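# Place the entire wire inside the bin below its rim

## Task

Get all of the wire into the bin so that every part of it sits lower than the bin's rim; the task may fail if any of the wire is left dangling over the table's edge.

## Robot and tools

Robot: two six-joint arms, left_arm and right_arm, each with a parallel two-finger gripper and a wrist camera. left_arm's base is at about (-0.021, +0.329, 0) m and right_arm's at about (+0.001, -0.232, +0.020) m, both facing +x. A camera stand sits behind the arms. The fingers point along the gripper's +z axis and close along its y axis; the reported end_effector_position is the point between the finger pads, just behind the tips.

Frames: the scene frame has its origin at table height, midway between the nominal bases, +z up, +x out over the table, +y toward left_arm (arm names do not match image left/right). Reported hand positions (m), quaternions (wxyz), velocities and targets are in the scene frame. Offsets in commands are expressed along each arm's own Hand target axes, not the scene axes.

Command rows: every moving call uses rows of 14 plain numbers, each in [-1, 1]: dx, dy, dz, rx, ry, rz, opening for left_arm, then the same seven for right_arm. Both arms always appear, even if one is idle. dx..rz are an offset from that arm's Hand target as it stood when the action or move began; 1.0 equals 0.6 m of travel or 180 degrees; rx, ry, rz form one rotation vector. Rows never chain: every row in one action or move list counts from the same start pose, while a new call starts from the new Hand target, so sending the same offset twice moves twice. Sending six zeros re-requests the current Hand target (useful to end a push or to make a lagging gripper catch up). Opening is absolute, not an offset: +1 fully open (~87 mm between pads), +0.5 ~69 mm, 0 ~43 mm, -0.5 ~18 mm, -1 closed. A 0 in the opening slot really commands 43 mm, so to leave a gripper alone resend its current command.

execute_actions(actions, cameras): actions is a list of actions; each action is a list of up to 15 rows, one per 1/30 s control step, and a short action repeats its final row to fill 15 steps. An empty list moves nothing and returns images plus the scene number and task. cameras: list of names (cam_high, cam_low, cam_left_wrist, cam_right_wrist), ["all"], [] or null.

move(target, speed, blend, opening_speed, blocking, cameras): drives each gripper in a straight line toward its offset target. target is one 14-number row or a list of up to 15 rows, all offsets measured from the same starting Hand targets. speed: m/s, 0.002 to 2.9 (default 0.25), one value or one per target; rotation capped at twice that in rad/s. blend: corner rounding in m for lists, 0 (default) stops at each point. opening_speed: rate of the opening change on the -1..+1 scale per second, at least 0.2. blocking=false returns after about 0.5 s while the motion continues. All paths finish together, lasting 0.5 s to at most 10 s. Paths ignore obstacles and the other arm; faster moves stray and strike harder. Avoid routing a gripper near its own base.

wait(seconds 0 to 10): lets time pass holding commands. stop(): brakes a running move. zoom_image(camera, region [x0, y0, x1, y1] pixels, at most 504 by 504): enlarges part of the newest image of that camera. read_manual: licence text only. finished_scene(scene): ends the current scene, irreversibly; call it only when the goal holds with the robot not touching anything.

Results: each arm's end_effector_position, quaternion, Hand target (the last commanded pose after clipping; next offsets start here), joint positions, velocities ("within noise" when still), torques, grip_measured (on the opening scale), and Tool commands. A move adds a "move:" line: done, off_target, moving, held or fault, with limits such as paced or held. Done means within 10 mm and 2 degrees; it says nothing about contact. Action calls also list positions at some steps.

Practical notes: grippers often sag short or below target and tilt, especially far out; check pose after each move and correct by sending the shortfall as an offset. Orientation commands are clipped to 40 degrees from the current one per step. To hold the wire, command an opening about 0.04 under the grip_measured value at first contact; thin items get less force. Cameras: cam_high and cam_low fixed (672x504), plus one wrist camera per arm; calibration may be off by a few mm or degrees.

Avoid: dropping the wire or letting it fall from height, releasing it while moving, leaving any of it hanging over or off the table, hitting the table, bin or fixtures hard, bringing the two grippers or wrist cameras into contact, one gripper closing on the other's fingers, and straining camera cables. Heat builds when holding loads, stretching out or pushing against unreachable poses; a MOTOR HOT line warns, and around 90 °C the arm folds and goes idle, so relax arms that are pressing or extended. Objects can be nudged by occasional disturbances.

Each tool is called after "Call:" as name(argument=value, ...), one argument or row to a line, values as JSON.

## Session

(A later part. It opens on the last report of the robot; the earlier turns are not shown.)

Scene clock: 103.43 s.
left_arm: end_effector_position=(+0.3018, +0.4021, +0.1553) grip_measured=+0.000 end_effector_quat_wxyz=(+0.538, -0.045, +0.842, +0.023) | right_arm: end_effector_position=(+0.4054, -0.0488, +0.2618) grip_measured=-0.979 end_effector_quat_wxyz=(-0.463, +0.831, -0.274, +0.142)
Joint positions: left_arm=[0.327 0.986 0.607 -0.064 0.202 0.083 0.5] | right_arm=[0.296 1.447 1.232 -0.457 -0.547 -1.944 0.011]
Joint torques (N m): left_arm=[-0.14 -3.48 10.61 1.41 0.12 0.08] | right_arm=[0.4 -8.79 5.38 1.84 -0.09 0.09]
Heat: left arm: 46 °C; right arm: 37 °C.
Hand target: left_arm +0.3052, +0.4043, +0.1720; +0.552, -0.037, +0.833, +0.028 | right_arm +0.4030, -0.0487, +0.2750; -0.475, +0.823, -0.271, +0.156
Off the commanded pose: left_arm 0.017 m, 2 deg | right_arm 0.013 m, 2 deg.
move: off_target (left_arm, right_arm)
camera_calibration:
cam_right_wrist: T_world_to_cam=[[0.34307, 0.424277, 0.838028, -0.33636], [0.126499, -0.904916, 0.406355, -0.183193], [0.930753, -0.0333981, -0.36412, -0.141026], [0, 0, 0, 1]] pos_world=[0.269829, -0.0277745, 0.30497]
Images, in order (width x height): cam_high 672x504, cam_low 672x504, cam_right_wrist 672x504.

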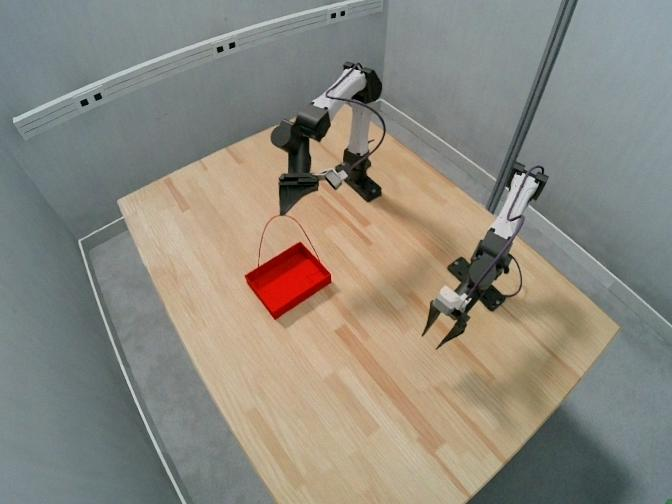

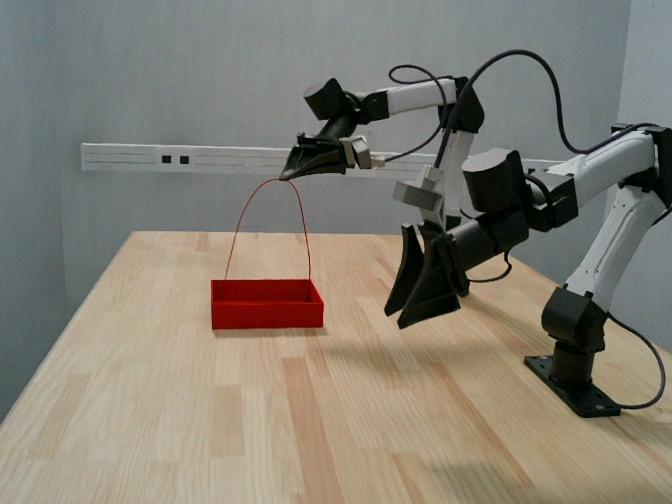

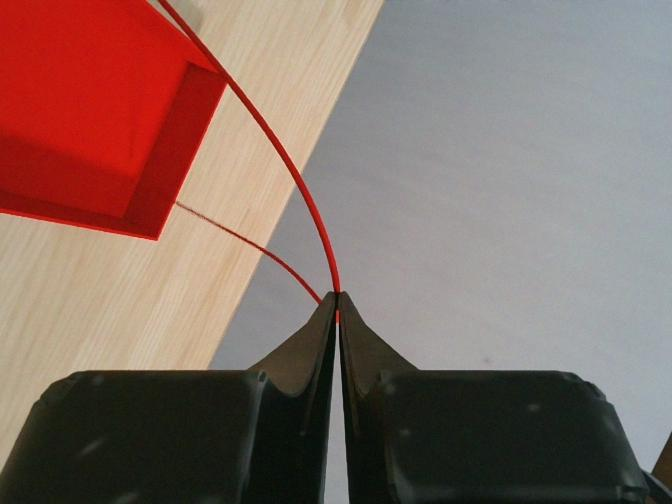

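Call:
zoom_image(
  camera="cam_high",
  region=[246, 258, 276, 288],
)

Call:
zoom_image(
  camera="cam_right_wrist",
  region=[100, 160, 200, 250],
)

Call:
zoom_image(
  camera="cam_low",
  region=[205, 260, 265, 310],
)

Scaled by 16.800 from the camera's 672x504 image, which has a finer 960x720 frame.

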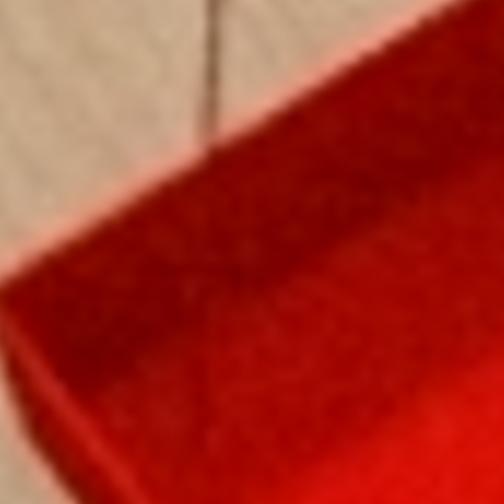

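Scaled by 5.040 from the camera's 672x504 image, which has a finer 960x720 frame.

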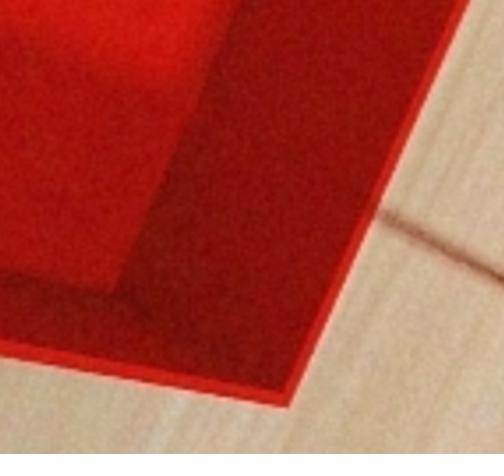

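Scaled by 8.400 from the camera's 672x504 image, which has a finer 960x720 frame.

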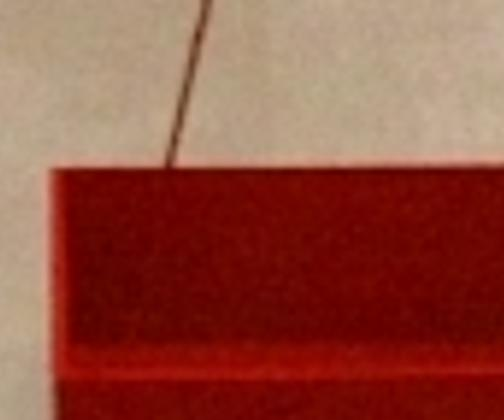

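Call:
move(
  target=[0,0,0,0,0,0,0,-0.043,-0.0152,0.0262,0,0,0,-1],
  cameras=["cam_high","cam_low","cam_right_wrist"],
  speed=0.1,
)

Call:
zoom_image(
  camera="cam_high",
  region=[220, 200, 340, 320],
)

Call:
zoom_image(
  camera="cam_right_wrist",
  region=[60, 60, 310, 310],
)

Call:
zoom_image(
  camera="cam_low",
  region=[200, 170, 340, 340],
)

Scene clock: 122.03 s.
left_arm: end_effector_position=(+0.3018, +0.4021, +0.1553) grip_measured=+0.000 end_effector_quat_wxyz=(+0.538, -0.045, +0.842, +0.023) | right_arm: end_effector_position=(+0.3948, -0.0184, +0.2633) grip_measured=-0.979 end_effector_quat_wxyz=(-0.462, +0.832, -0.271, +0.144)
Joint positions: left_arm=[0.327 0.986 0.607 -0.064 0.202 0.083 0.5] | right_arm=[0.405 1.441 1.223 -0.416 -0.46 -1.874 0.011]
Joint torques (N m): left_arm=[-0.13 -3.48 10.62 1.41 0.12 0.08] | right_arm=[0.31 -8.32 5.53 1.88 -0.01 0.06]
Heat: left arm: 47 °C; right arm: 37 °C.
Hand target: left_arm +0.3052, +0.4043, +0.1720; +0.552, -0.037, +0.833, +0.028 | right_arm +0.3931, -0.0186, +0.2749; -0.475, +0.823, -0.271, +0.156
Off the commanded pose: left_arm 0.017 m, 2 deg | right_arm 0.012 m, 2 deg.
move: off_target (left_arm, right_arm)
camera_calibration:
cam_right_wrist: T_world_to_cam=[[0.33831, 0.42724, 0.838458, -0.345183], [0.126428, -0.903554, 0.409398, -0.155693], [0.932503, -0.032499, -0.359696, -0.131443], [0, 0, 0, 1]] pos_world=[0.259034, 0.00252779, 0.305882]
Images, in order (width x height): cam_high 672x504, cam_low 672x504, cam_right_wrist 672x504.

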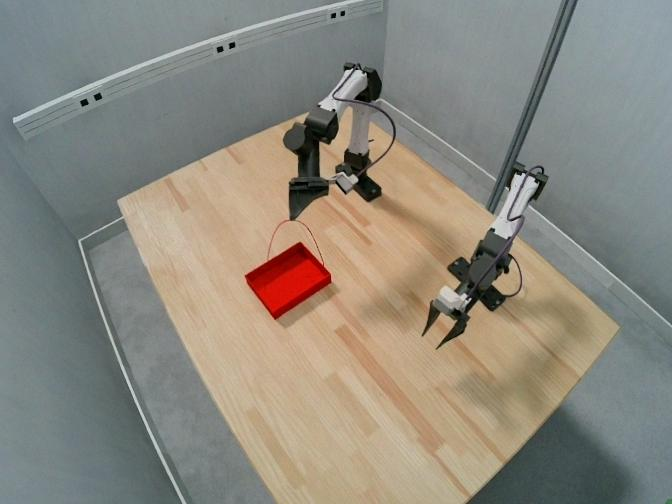

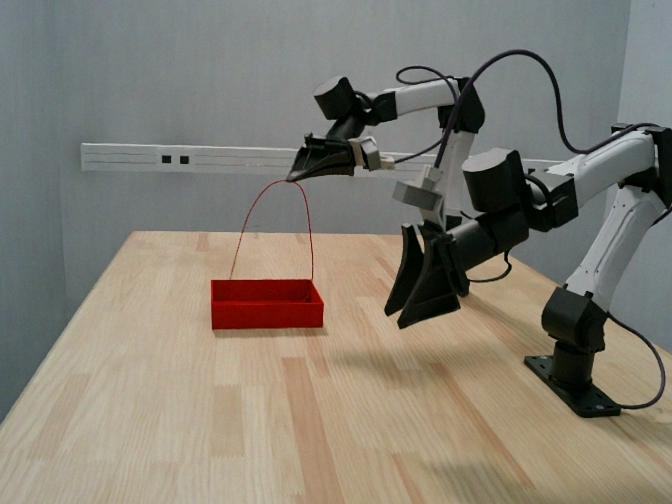

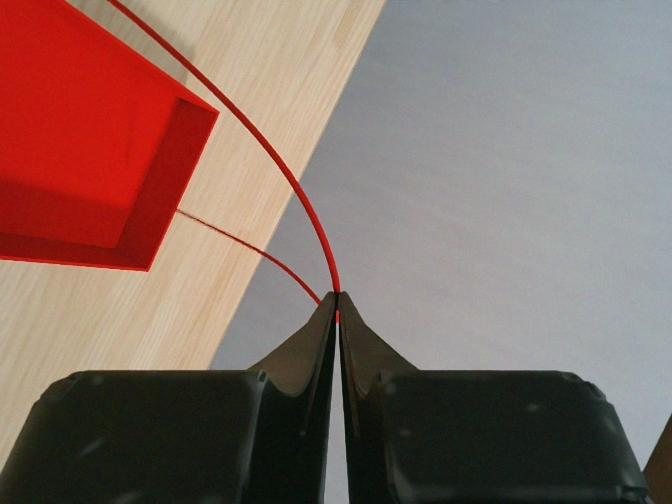

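Scaled by 4.200 from the camera's 672x504 image, which has a finer 960x720 frame.

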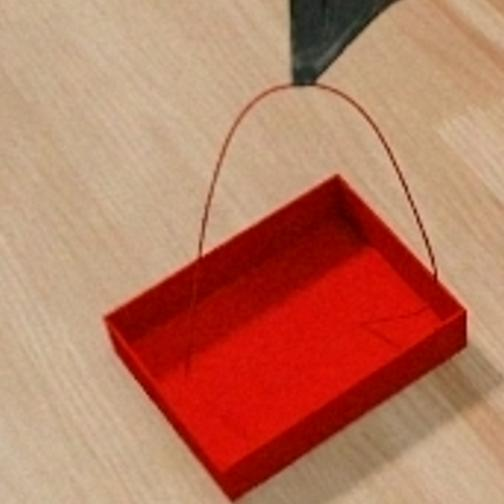

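Scaled by 2.016 from the camera's 672x504 image, which has a finer 960x720 frame.

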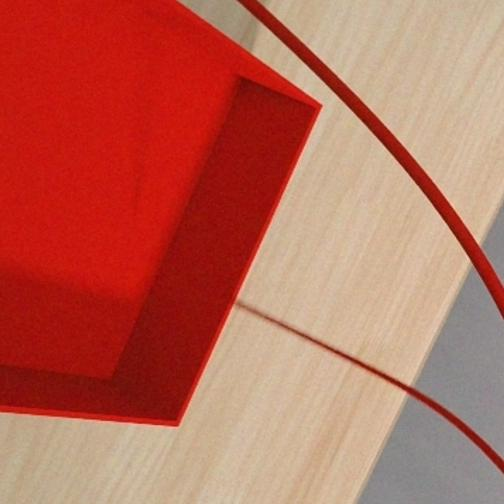

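Scaled by 2.965 from the camera's 672x504 image, which has a finer 960x720 frame.

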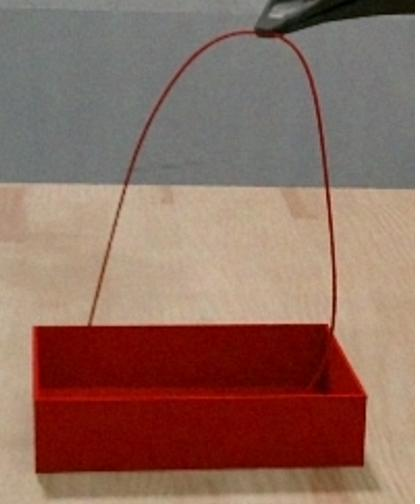

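Call:
move(
  target=[0,0,0,0,0,0,0,0.0497,0.1332,0.1192,-0.083,0.1444,0.0833,-1],
  cameras=["cam_high","cam_low","cam_right_wrist"],
  speed=0.1,
)

Call:
zoom_image(
  camera="cam_high",
  region=[220, 200, 340, 320],
)

Call:
zoom_image(
  camera="cam_low",
  region=[200, 170, 340, 340],
)

Scene clock: 132.50 s.
left_arm: end_effector_position=(+0.3018, +0.4021, +0.1553) grip_measured=+0.000 end_effector_quat_wxyz=(+0.538, -0.045, +0.842, +0.023) | right_arm: end_effector_position=(+0.4240, -0.0241, +0.1607) grip_measured=-0.979 end_effector_quat_wxyz=(-0.297, +0.788, -0.487, +0.232)
Joint positions: left_arm=[0.327 0.986 0.607 -0.064 0.202 0.083 0.5] | right_arm=[0.612 1.715 1.244 -0.343 0.177 -1.496 0.011]
Joint torques (N m): left_arm=[-0.14 -3.49 10.61 1.41 0.12 0.08] | right_arm=[0.54 -7.02 8.9 1.61 0.21 0.11]
Heat: left arm: 47 °C; right arm: 37 °C.
Hand target: left_arm +0.3052, +0.4043, +0.1720; +0.552, -0.037, +0.833, +0.028 | right_arm +0.4299, -0.0187, +0.1700; -0.308, +0.779, -0.491, +0.237
Off the commanded pose: left_arm 0.017 m, 2 deg | right_arm 0.012 m, 2 deg.
move: off_target (left_arm, right_arm)
camera_calibration:
cam_right_wrist: T_world_to_cam=[[0.646091, 0.338777, 0.683957, -0.374299], [-0.247076, -0.755018, 0.607373, 0.00759507], [0.722163, -0.561407, -0.404106, -0.112208], [0, 0, 0, 1]] pos_world=[0.32474, 0.069544, 0.206047]
Images, in order (width x height): cam_high 672x504, cam_low 672x504, cam_right_wrist 672x504.

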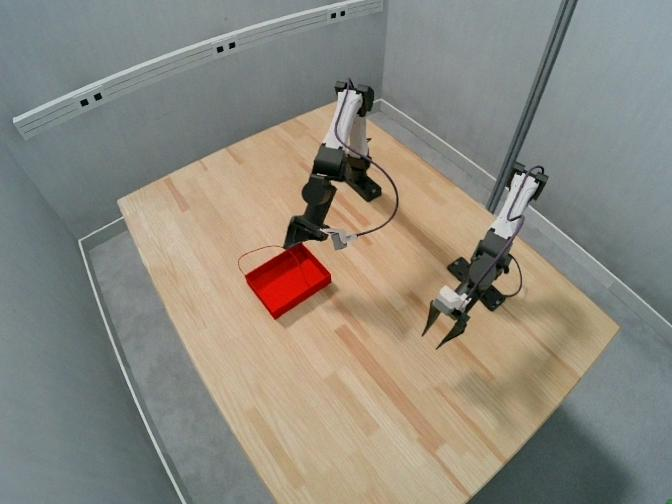

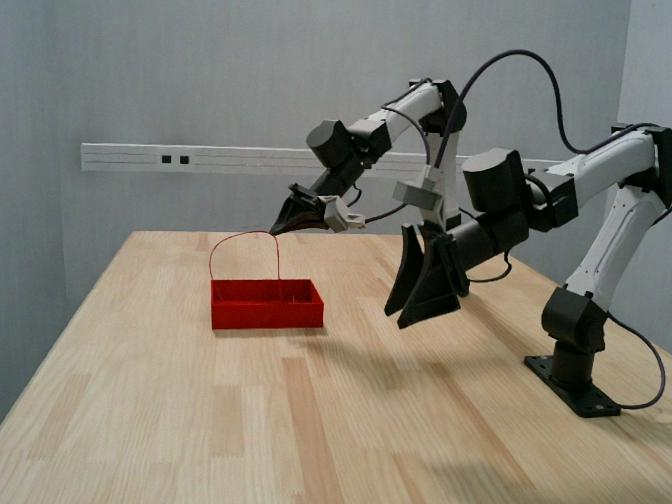

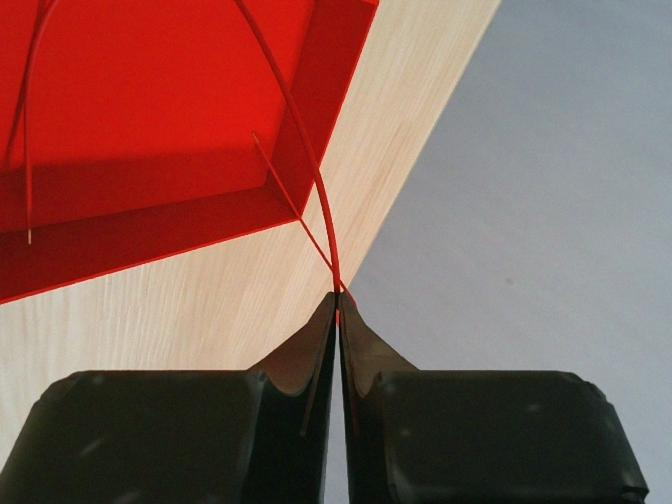

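Scaled by 4.200 from the camera's 672x504 image, which has a finer 960x720 frame.

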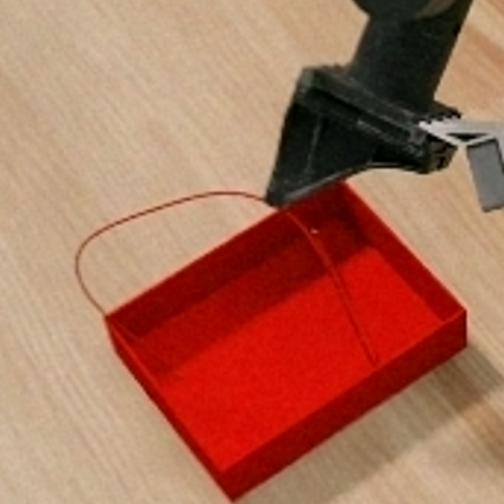

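Scaled by 2.965 from the camera's 672x504 image, which has a finer 960x720 frame.

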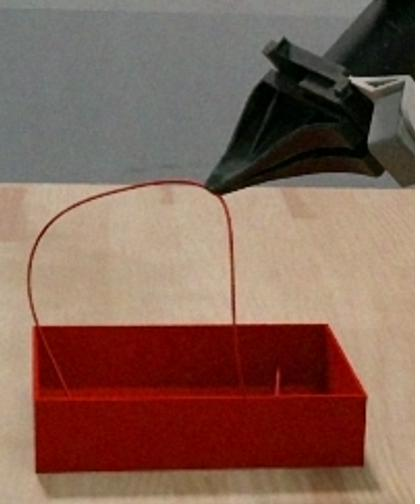

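Call:
move(
  target=[0,0,0,0,0,0,0,-0.0792,0.0963,0.0372,-0.055,0,0,-1],
  cameras=["cam_high","cam_low","cam_right_wrist"],
  speed=0.1,
)

Call:
zoom_image(
  camera="cam_high",
  region=[220, 200, 340, 320],
)

Call:
zoom_image(
  camera="cam_low",
  region=[200, 170, 340, 340],
)

Scene clock: 139.03 s.
left_arm: end_effector_position=(+0.3018, +0.4021, +0.1553) grip_measured=+0.000 end_effector_quat_wxyz=(+0.538, -0.045, +0.842, +0.023) | right_arm: end_effector_position=(+0.3850, +0.0067, +0.1032) grip_measured=-0.979 end_effector_quat_wxyz=(-0.232, +0.810, -0.504, +0.190)
Joint positions: left_arm=[0.327 0.986 0.607 -0.064 0.202 0.083 0.5] | right_arm=[0.735 1.825 1.25 -0.425 0.227 -1.363 0.011]
Joint torques (N m): left_arm=[-0.14 -3.48 10.61 1.41 0.12 0.07] | right_arm=[0.47 -7.82 8.55 1.26 0.23 0.11]
Heat: left arm: 47 °C; right arm: 37 °C.
Hand target: left_arm +0.3052, +0.4043, +0.1720; +0.552, -0.037, +0.833, +0.028 | right_arm +0.3898, +0.0112, +0.1098; -0.240, +0.803, -0.510, +0.194
Off the commanded pose: left_arm 0.017 m, 2 deg | right_arm 0.010 m, 1 deg.
move: off_target (left_arm)
camera_calibration:
cam_right_wrist: T_world_to_cam=[[0.742865, 0.372557, 0.556195, -0.344431], [-0.15785, -0.709926, 0.686358, 0.0133408], [0.650565, -0.597667, -0.468571, -0.0555598], [0, 0, 0, 1]] pos_world=[0.294117, 0.104585, 0.156381]
Images, in order (width x height): cam_high 672x504, cam_low 672x504, cam_right_wrist 672x504.

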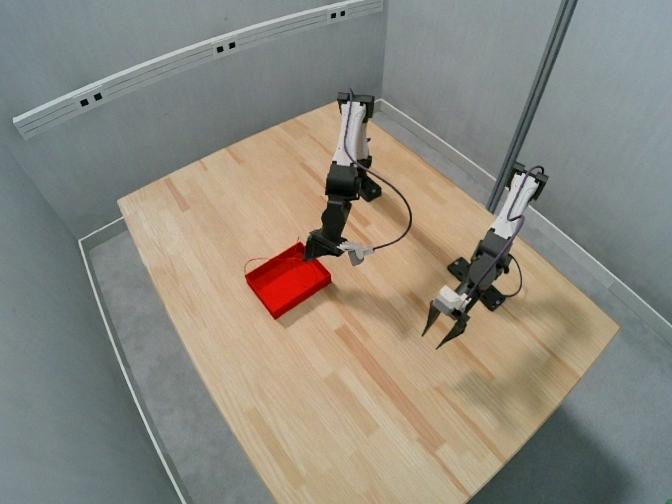

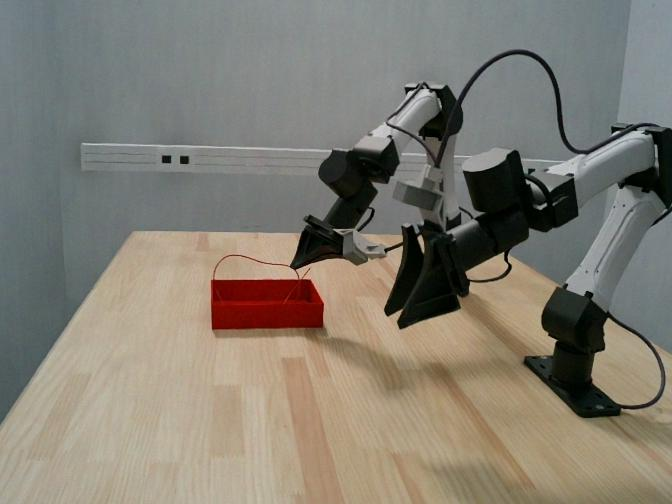

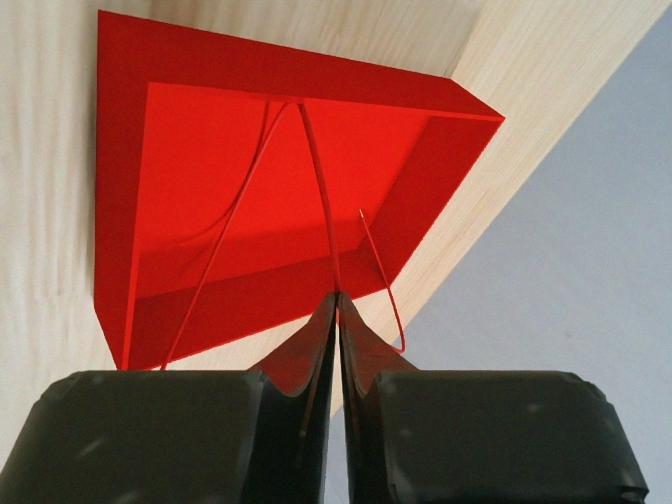

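Scaled by 4.200 from the camera's 672x504 image, which has a finer 960x720 frame.

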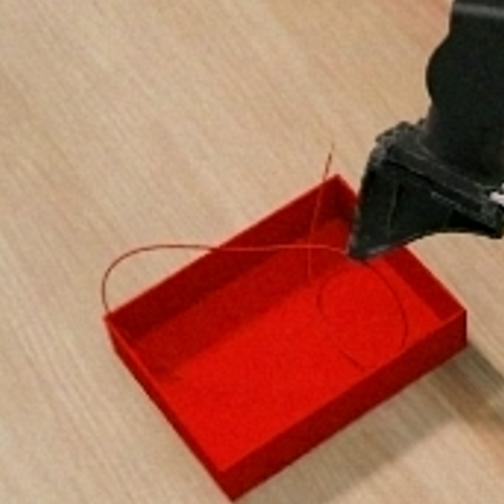

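Scaled by 2.965 from the camera's 672x504 image, which has a finer 960x720 frame.

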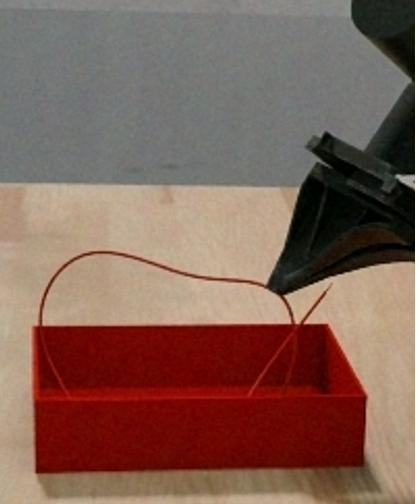

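Call:
move(
  target=[0,0,0,0,0,0,0,0.0027,0.0698,0.1043,-0.067,0,0,-1],
  cameras=["cam_high","cam_low","cam_right_wrist"],
  speed=0.1,
)

Call:
zoom_image(
  camera="cam_high",
  region=[220, 200, 340, 320],
)

Call:
zoom_image(
  camera="cam_low",
  region=[200, 170, 340, 340],
)

Scene clock: 144.57 s.
left_arm: end_effector_position=(+0.3018, +0.4021, +0.1553) grip_measured=+0.000 end_effector_quat_wxyz=(+0.538, -0.045, +0.842, +0.023) | right_arm: end_effector_position=(+0.3902, +0.0012, +0.0320) grip_measured=-0.979 end_effector_quat_wxyz=(-0.145, +0.829, -0.520, +0.146)
Joint positions: left_arm=[0.327 0.986 0.607 -0.064 0.202 0.083 0.5] | right_arm=[0.703 2.051 1.36 -0.507 0.186 -1.356 0.011]
Joint torques (N m): left_arm=[-0.14 -3.48 10.61 1.41 0.12 0.07] | right_arm=[-0.53 -9.06 7.97 0.95 0.01 0.06]
Heat: left arm: 48 °C; right arm: 38 °C.
Hand target: left_arm +0.3052, +0.4043, +0.1720; +0.552, -0.037, +0.833, +0.028 | right_arm +0.3949, +0.0061, +0.0349; -0.154, +0.824, -0.528, +0.139
Off the commanded pose: left_arm 0.017 m, 2 deg | right_arm 0.007 m, 2 deg.
move: off_target (left_arm)
camera_calibration:
cam_right_wrist: T_world_to_cam=[[0.832784, 0.403294, 0.379241, -0.336149], [-0.0434317, -0.635341, 0.77101, 0.0115941], [0.551891, -0.658556, -0.511586, -0.0556412], [0, 0, 0, 1]] pos_world=[0.311151, 0.10629, 0.090077]
Images, in order (width x height): cam_high 672x504, cam_low 672x504, cam_right_wrist 672x504.

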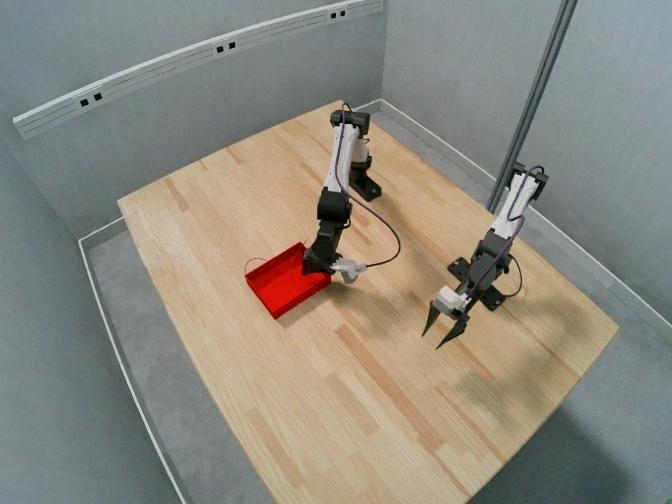

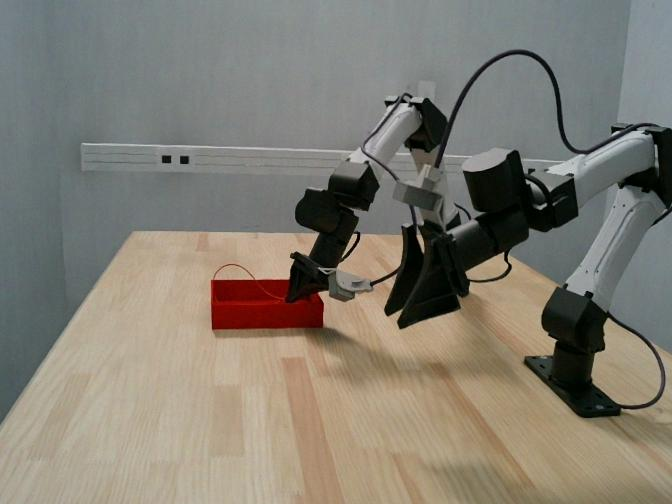

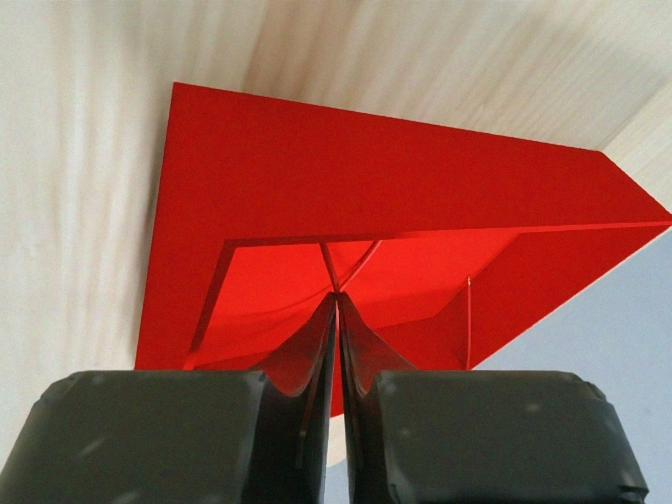

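Scaled by 4.200 from the camera's 672x504 image, which has a finer 960x720 frame.

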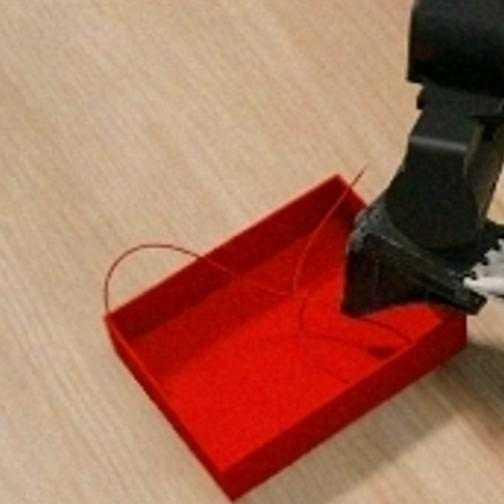

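Scaled by 2.965 from the camera's 672x504 image, which has a finer 960x720 frame.

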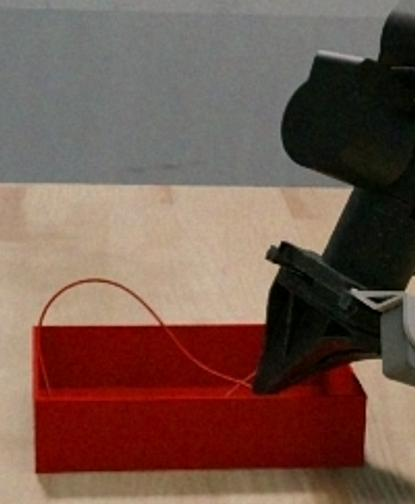

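Call:
move(
  target=[
    [0,0,0,0,0,0,0,-0.002,0.012,0.0275,0,0,0,-1],
    [0,0,0,0,0,0,0,-0.002,0.012,0.0275,0,0,0,-0.5],
    [0,0,0,0,0,0,0,-0.002,0.012,-0.28,0,0,0,-0.5],
  ],
  cameras=["cam_high","cam_low","cam_right_wrist"],
  speed=[0.06,0.06,0.15],
  opening_speed=0.7,
)

Call:
zoom_image(
  camera="cam_high",
  region=[220, 200, 340, 320],
)

Call:
zoom_image(
  camera="cam_low",
  region=[200, 170, 340, 340],
)

Scene clock: 153.87 s.
left_arm: end_effector_position=(+0.3018, +0.4021, +0.1553) grip_measured=+0.000 end_effector_quat_wxyz=(+0.538, -0.045, +0.842, +0.023) | right_arm: end_effector_position=(+0.3211, -0.0157, +0.1672) grip_measured=-0.500 end_effector_quat_wxyz=(-0.133, +0.832, -0.523, +0.131)
Joint positions: left_arm=[0.327 0.986 0.607 -0.064 0.202 0.083 0.5] | right_arm=[0.786 1.734 1.507 -1.02 0.194 -1.268 0.25]
Joint torques (N m): left_arm=[-0.14 -3.48 10.61 1.41 0.12 0.07] | right_arm=[0.5 -10.37 8.14 0.85 0.24 0.08]
Heat: left arm: 48 °C; right arm: 39 °C.
Hand target: left_arm +0.3052, +0.4043, +0.1720; +0.552, -0.037, +0.833, +0.028 | right_arm +0.3227, -0.0136, +0.1855; -0.154, +0.824, -0.528, +0.139
Off the commanded pose: left_arm 0.017 m, 2 deg | right_arm 0.018 m, 3 deg.
move: off_target (left_arm, right_arm)
camera_calibration:
cam_right_wrist: T_world_to_cam=[[0.846968, 0.404845, 0.344595, -0.321898], [-0.0139254, -0.631053, 0.775614, -0.116503], [0.531461, -0.661719, -0.528844, 0.0498497], [0, 0, 0, 1]] pos_world=[0.244521, 0.0897856, 0.227648]
Images, in order (width x height): cam_high 672x504, cam_low 672x504, cam_right_wrist 672x504.

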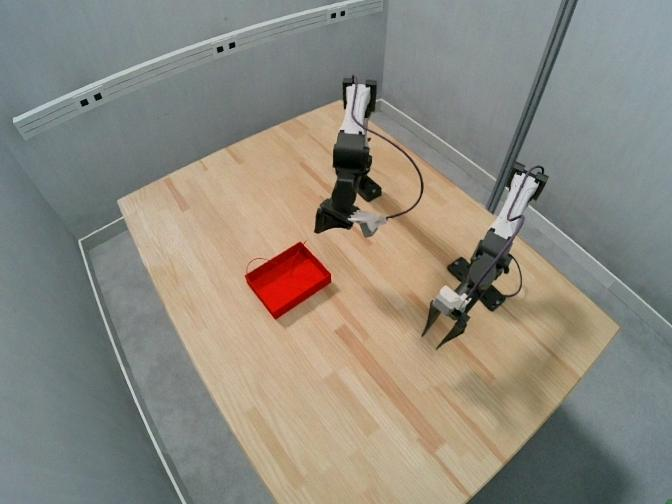

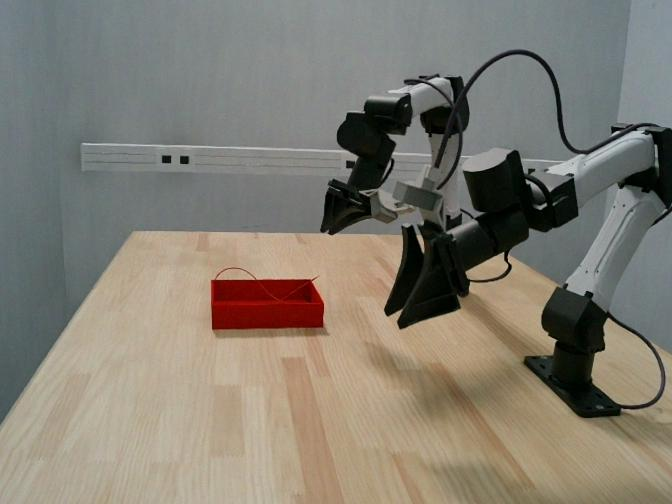

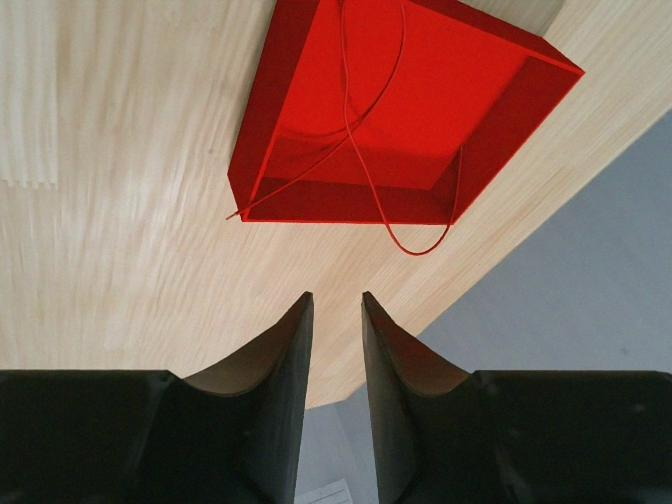

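Scaled by 4.200 from the camera's 672x504 image, which has a finer 960x720 frame.

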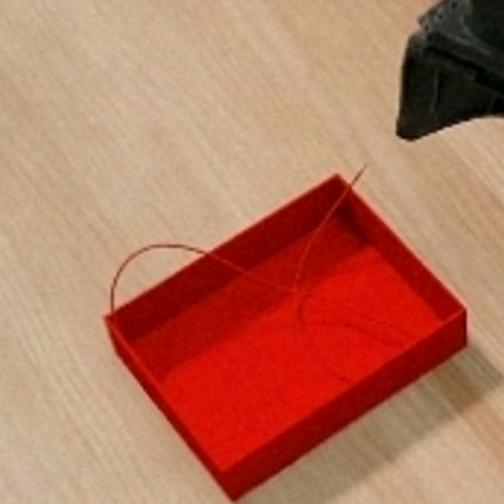

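Scaled by 2.965 from the camera's 672x504 image, which has a finer 960x720 frame.

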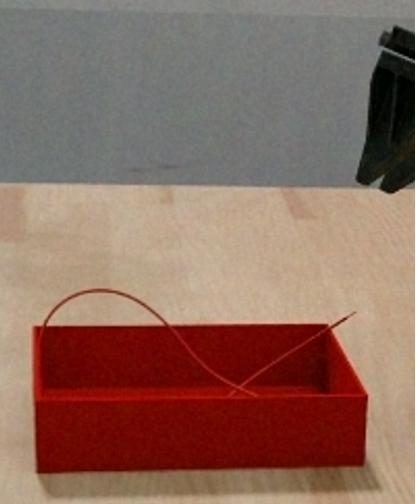

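Call:
move(
  target=[0,0,0,0,0,0,0,0.2213,-0.1627,0.0973,-0.0177,0.0176,0.5567,-0.1],
  cameras=["cam_high","cam_low","cam_right_wrist"],
  speed=0.25,
)

Call:
zoom_image(
  camera="cam_high",
  region=[220, 200, 340, 320],
)

Call:
zoom_image(
  camera="cam_low",
  region=[200, 170, 340, 340],
)

Scene clock: 168.77 s.
left_arm: end_effector_position=(+0.3018, +0.4021, +0.1553) grip_measured=+0.000 end_effector_quat_wxyz=(+0.538, -0.045, +0.842, +0.023) | right_arm: end_effector_position=(+0.4783, -0.0928, +0.1797) grip_measured=-0.100 end_effector_quat_wxyz=(+0.187, -0.130, +0.974, +0.016)
Joint positions: left_arm=[0.327 0.986 0.607 -0.064 0.202 0.083 0.5] | right_arm=[0.294 2.506 2.838 -1.528 0.026 0.02 0.45]
Joint torques (N m): left_arm=[-0.14 -3.49 10.61 1.4 0.13 0.07] | right_arm=[-0.12 -11.08 7.42 1.04 0.03 0.03]
Heat: left arm: 48 °C; right arm: 40 °C.
Hand target: left_arm +0.3052, +0.4043, +0.1720; +0.552, -0.037, +0.833, +0.028 | right_arm +0.4799, -0.0899, +0.1802; +0.172, -0.124, +0.977, +0.022
Off the commanded pose: left_arm 0.017 m, 2 deg | right_arm 0.003 m, 2 deg.
elbow stopped short (right arm): the move would have taken joint 3 (elbow) straighter than the controller allows.
move: off_target (left_arm)
camera_calibration:
cam_right_wrist: T_world_to_cam=[[0.25129, -0.967904, -0.0039903, -0.207918], [-0.840777, -0.220324, 0.494521, 0.311494], [-0.479528, -0.120913, -0.869157, 0.516855], [0, 0, 0, 1]] pos_world=[0.561991, -0.0701206, 0.294358]
Images, in order (width x height): cam_high 672x504, cam_low 672x504, cam_right_wrist 672x504.

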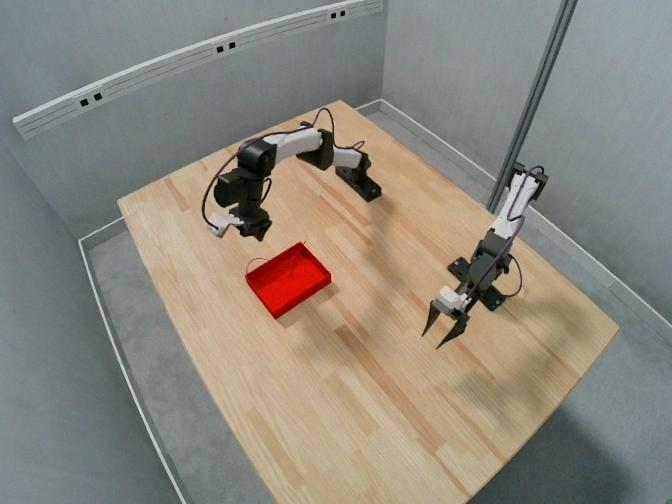

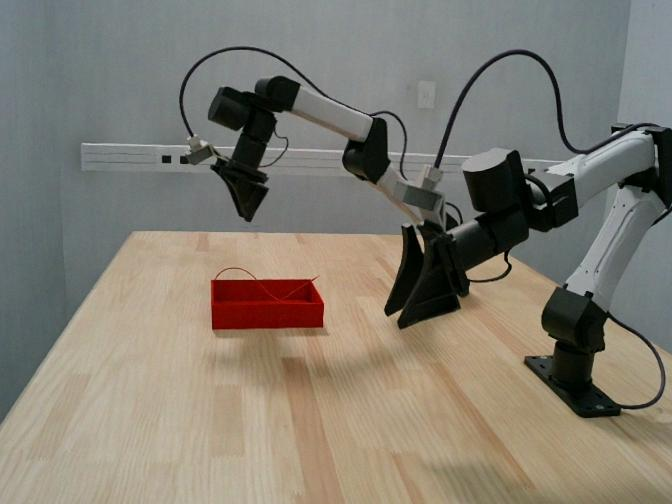

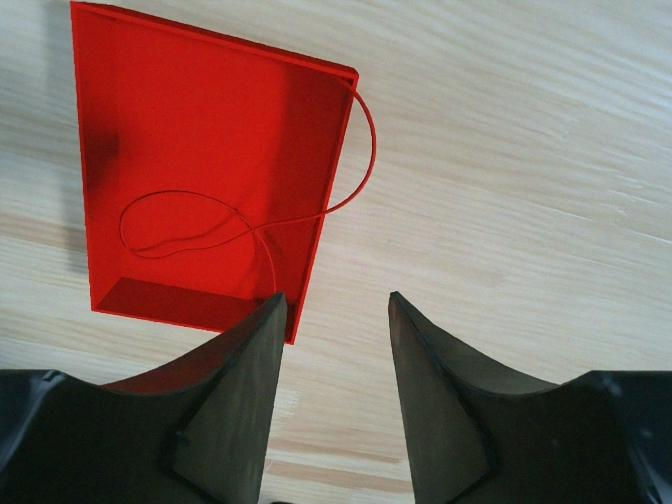

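Scaled by 4.200 from the camera's 672x504 image, which has a finer 960x720 frame.

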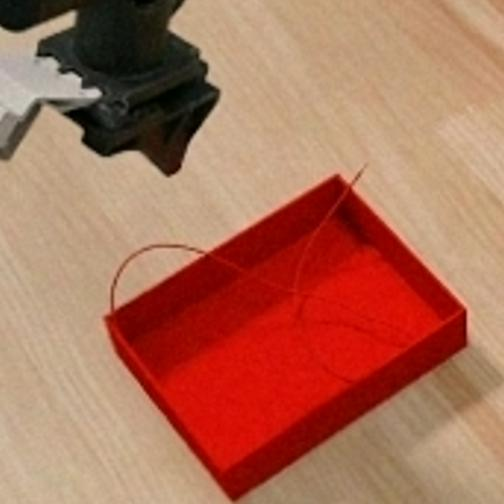

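Scaled by 2.965 from the camera's 672x504 image, which has a finer 960x720 frame.

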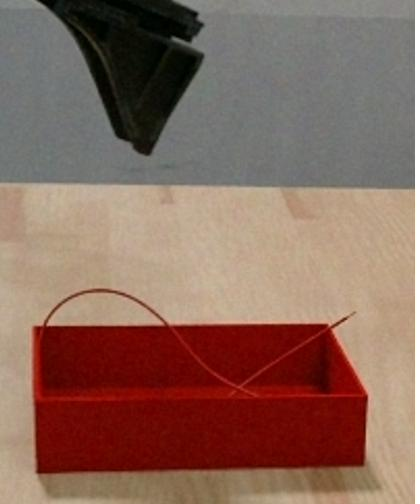

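Call:
move(
  target=[
    [0,0,0,0,0,0,0,-0.0182,-0.0325,0.0598,0,0,0,-0.1],
    [0,0,0,0,0,0,0,0.0308,-0.0325,0.1945,0,0,0,-0.1],
  ],
  cameras=["cam_high","cam_low","cam_right_wrist"],
  speed=0.15,
  blend=[0.01,0],
)

Call:
zoom_image(
  camera="cam_low",
  region=[200, 170, 340, 340],
)

Scene clock: 176.53 s.
left_arm: end_effector_position=(+0.3018, +0.4021, +0.1553) grip_measured=+0.000 end_effector_quat_wxyz=(+0.538, -0.045, +0.842, +0.023) | right_arm: end_effector_position=(+0.5005, -0.1085, +0.0556) grip_measured=-0.100 end_effector_quat_wxyz=(+0.150, -0.115, +0.982, +0.015)
Joint positions: left_arm=[0.327 0.986 0.607 -0.064 0.202 0.083 0.5] | right_arm=[0.247 2.479 2.279 -1.07 0.008 0.008 0.45]
Joint torques (N m): left_arm=[-0.13 -3.49 10.61 1.41 0.12 0.07] | right_arm=[0.65 -15.72 3.95 1.34 0.07 -0.16]
Heat: left arm: 49 °C; right arm: 42 °C.
Hand target: left_arm +0.3052, +0.4043, +0.1720; +0.552, -0.037, +0.833, +0.028 | right_arm +0.5067, -0.1030, +0.0642; +0.173, -0.124, +0.977, +0.022
Off the commanded pose: left_arm 0.017 m, 2 deg | right_arm 0.012 m, 3 deg.
elbow stopped short (right arm): the move would have taken joint 3 (elbow) straighter than the controller allows.
move: off_target (left_arm, right_arm)
camera_calibration:
cam_right_wrist: T_world_to_cam=[[0.221474, -0.975062, -0.0142339, -0.214438], [-0.807581, -0.191575, 0.557773, 0.371005], [-0.546591, -0.112037, -0.829871, 0.450168], [0, 0, 0, 1]] pos_world=[0.593167, -0.0875795, 0.163592]
Images, in order (width x height): cam_high 672x504, cam_low 672x504, cam_right_wrist 672x504.

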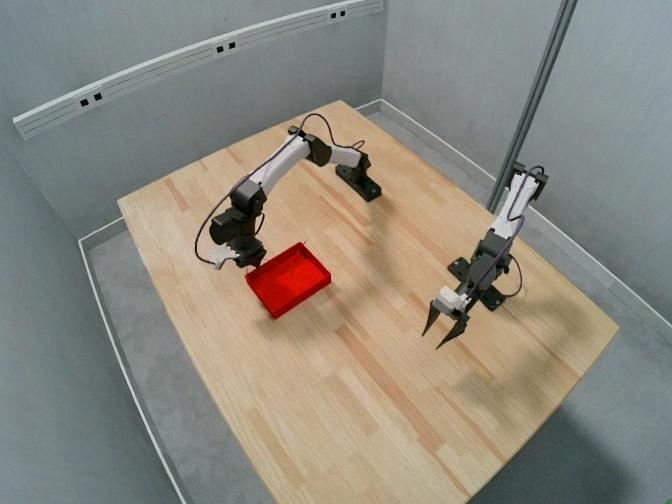

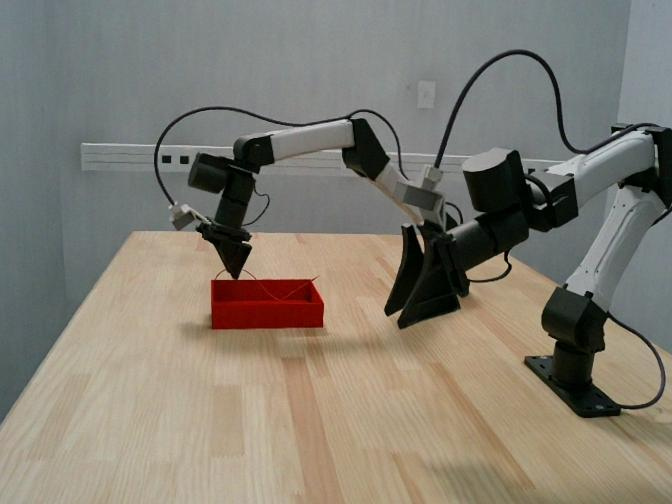

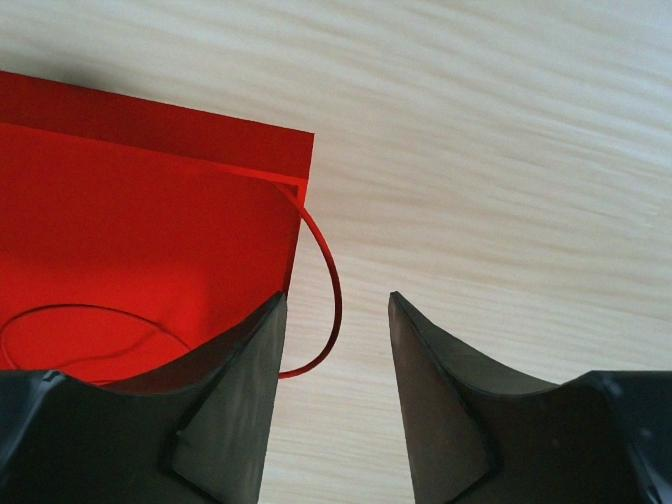

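Scaled by 2.965 from the camera's 672x504 image, which has a finer 960x720 frame.

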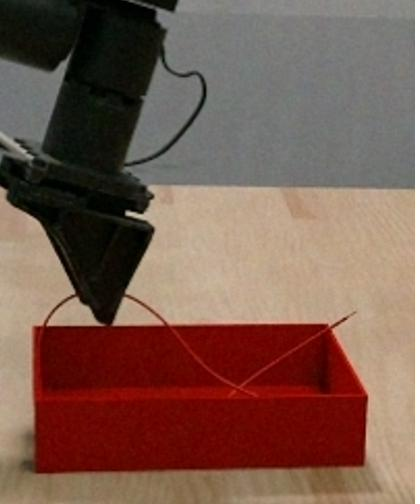

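Call:
move(
  target=[
    [0,0,0,0,0,0,0,0,0,-0.015,0,0,0,-0.1],
    [0,0,0,0,0,0,0,0,0,-0.015,0,0,0,-1],
  ],
  cameras=["cam_low","cam_right_wrist"],
  speed=0.1,
  opening_speed=1.2,
)

Call:
zoom_image(
  camera="cam_low",
  region=[200, 170, 340, 340],
)

Scene clock: 180.57 s.
left_arm: end_effector_position=(+0.3018, +0.4021, +0.1553) grip_measured=+0.000 end_effector_quat_wxyz=(+0.538, -0.045, +0.842, +0.023) | right_arm: end_effector_position=(+0.4979, -0.1048, +0.0534) grip_measured=-0.970 end_effector_quat_wxyz=(+0.146, -0.119, +0.982, +0.019)
Joint positions: left_arm=[0.327 0.986 0.607 -0.064 0.202 0.083 0.5] | right_arm=[0.252 2.477 2.267 -1.065 -0.001 0.008 0.015]
Joint torques (N m): left_arm=[-0.13 -3.49 10.61 1.41 0.12 0.07] | right_arm=[0.06 -17.32 5.03 1.09 0.14 -0.19]
Heat: left arm: 49 °C; right arm: 45 °C.
Hand target: left_arm +0.3052, +0.4043, +0.1720; +0.552, -0.037, +0.833, +0.028 | right_arm +0.5037, -0.1038, +0.0726; +0.173, -0.124, +0.977, +0.022
Off the commanded pose: left_arm 0.017 m, 2 deg | right_arm 0.020 m, 3 deg.
move: off_target (left_arm, right_arm); target 2's new opening was sent with right_arm's hand 0.018 m and 3 deg from that target
camera_calibration:
cam_right_wrist: T_world_to_cam=[[0.228865, -0.973181, -0.023208, -0.213319], [-0.801923, -0.201998, 0.562243, 0.366823], [-0.551852, -0.110067, -0.826647, 0.449889], [0, 0, 0, 1]] pos_world=[0.591257, -0.0839824, 0.160704]
Images, in order (width x height): cam_low 672x504, cam_right_wrist 672x504.

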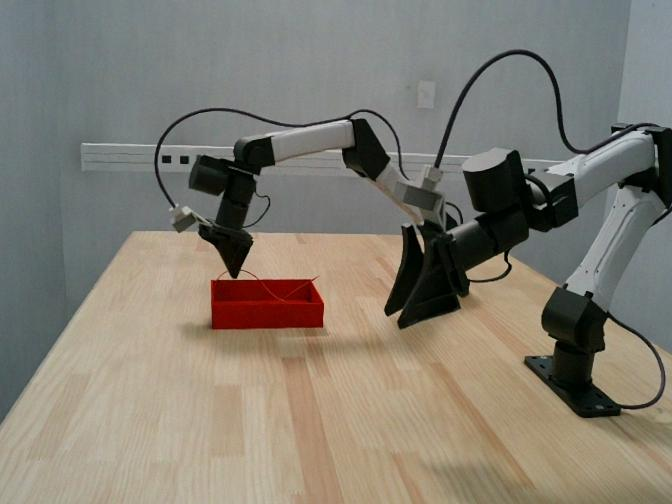

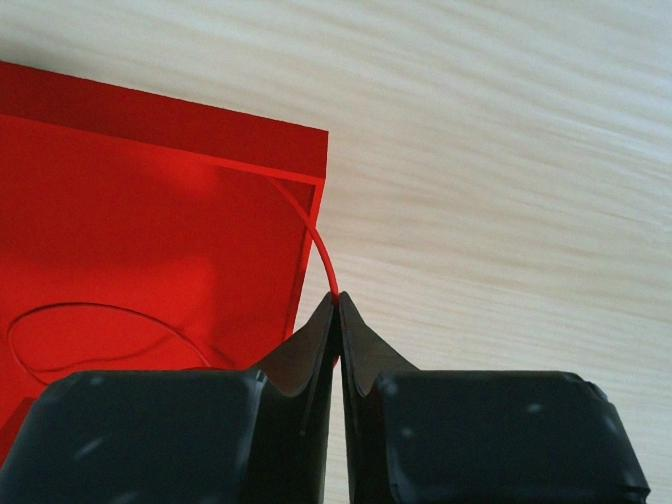

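Scaled by 2.965 from the camera's 672x504 image, which has a finer 960x720 frame.

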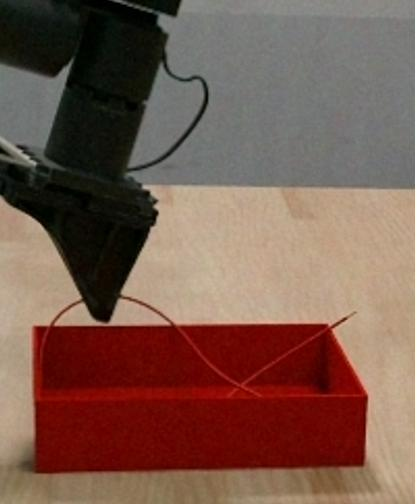

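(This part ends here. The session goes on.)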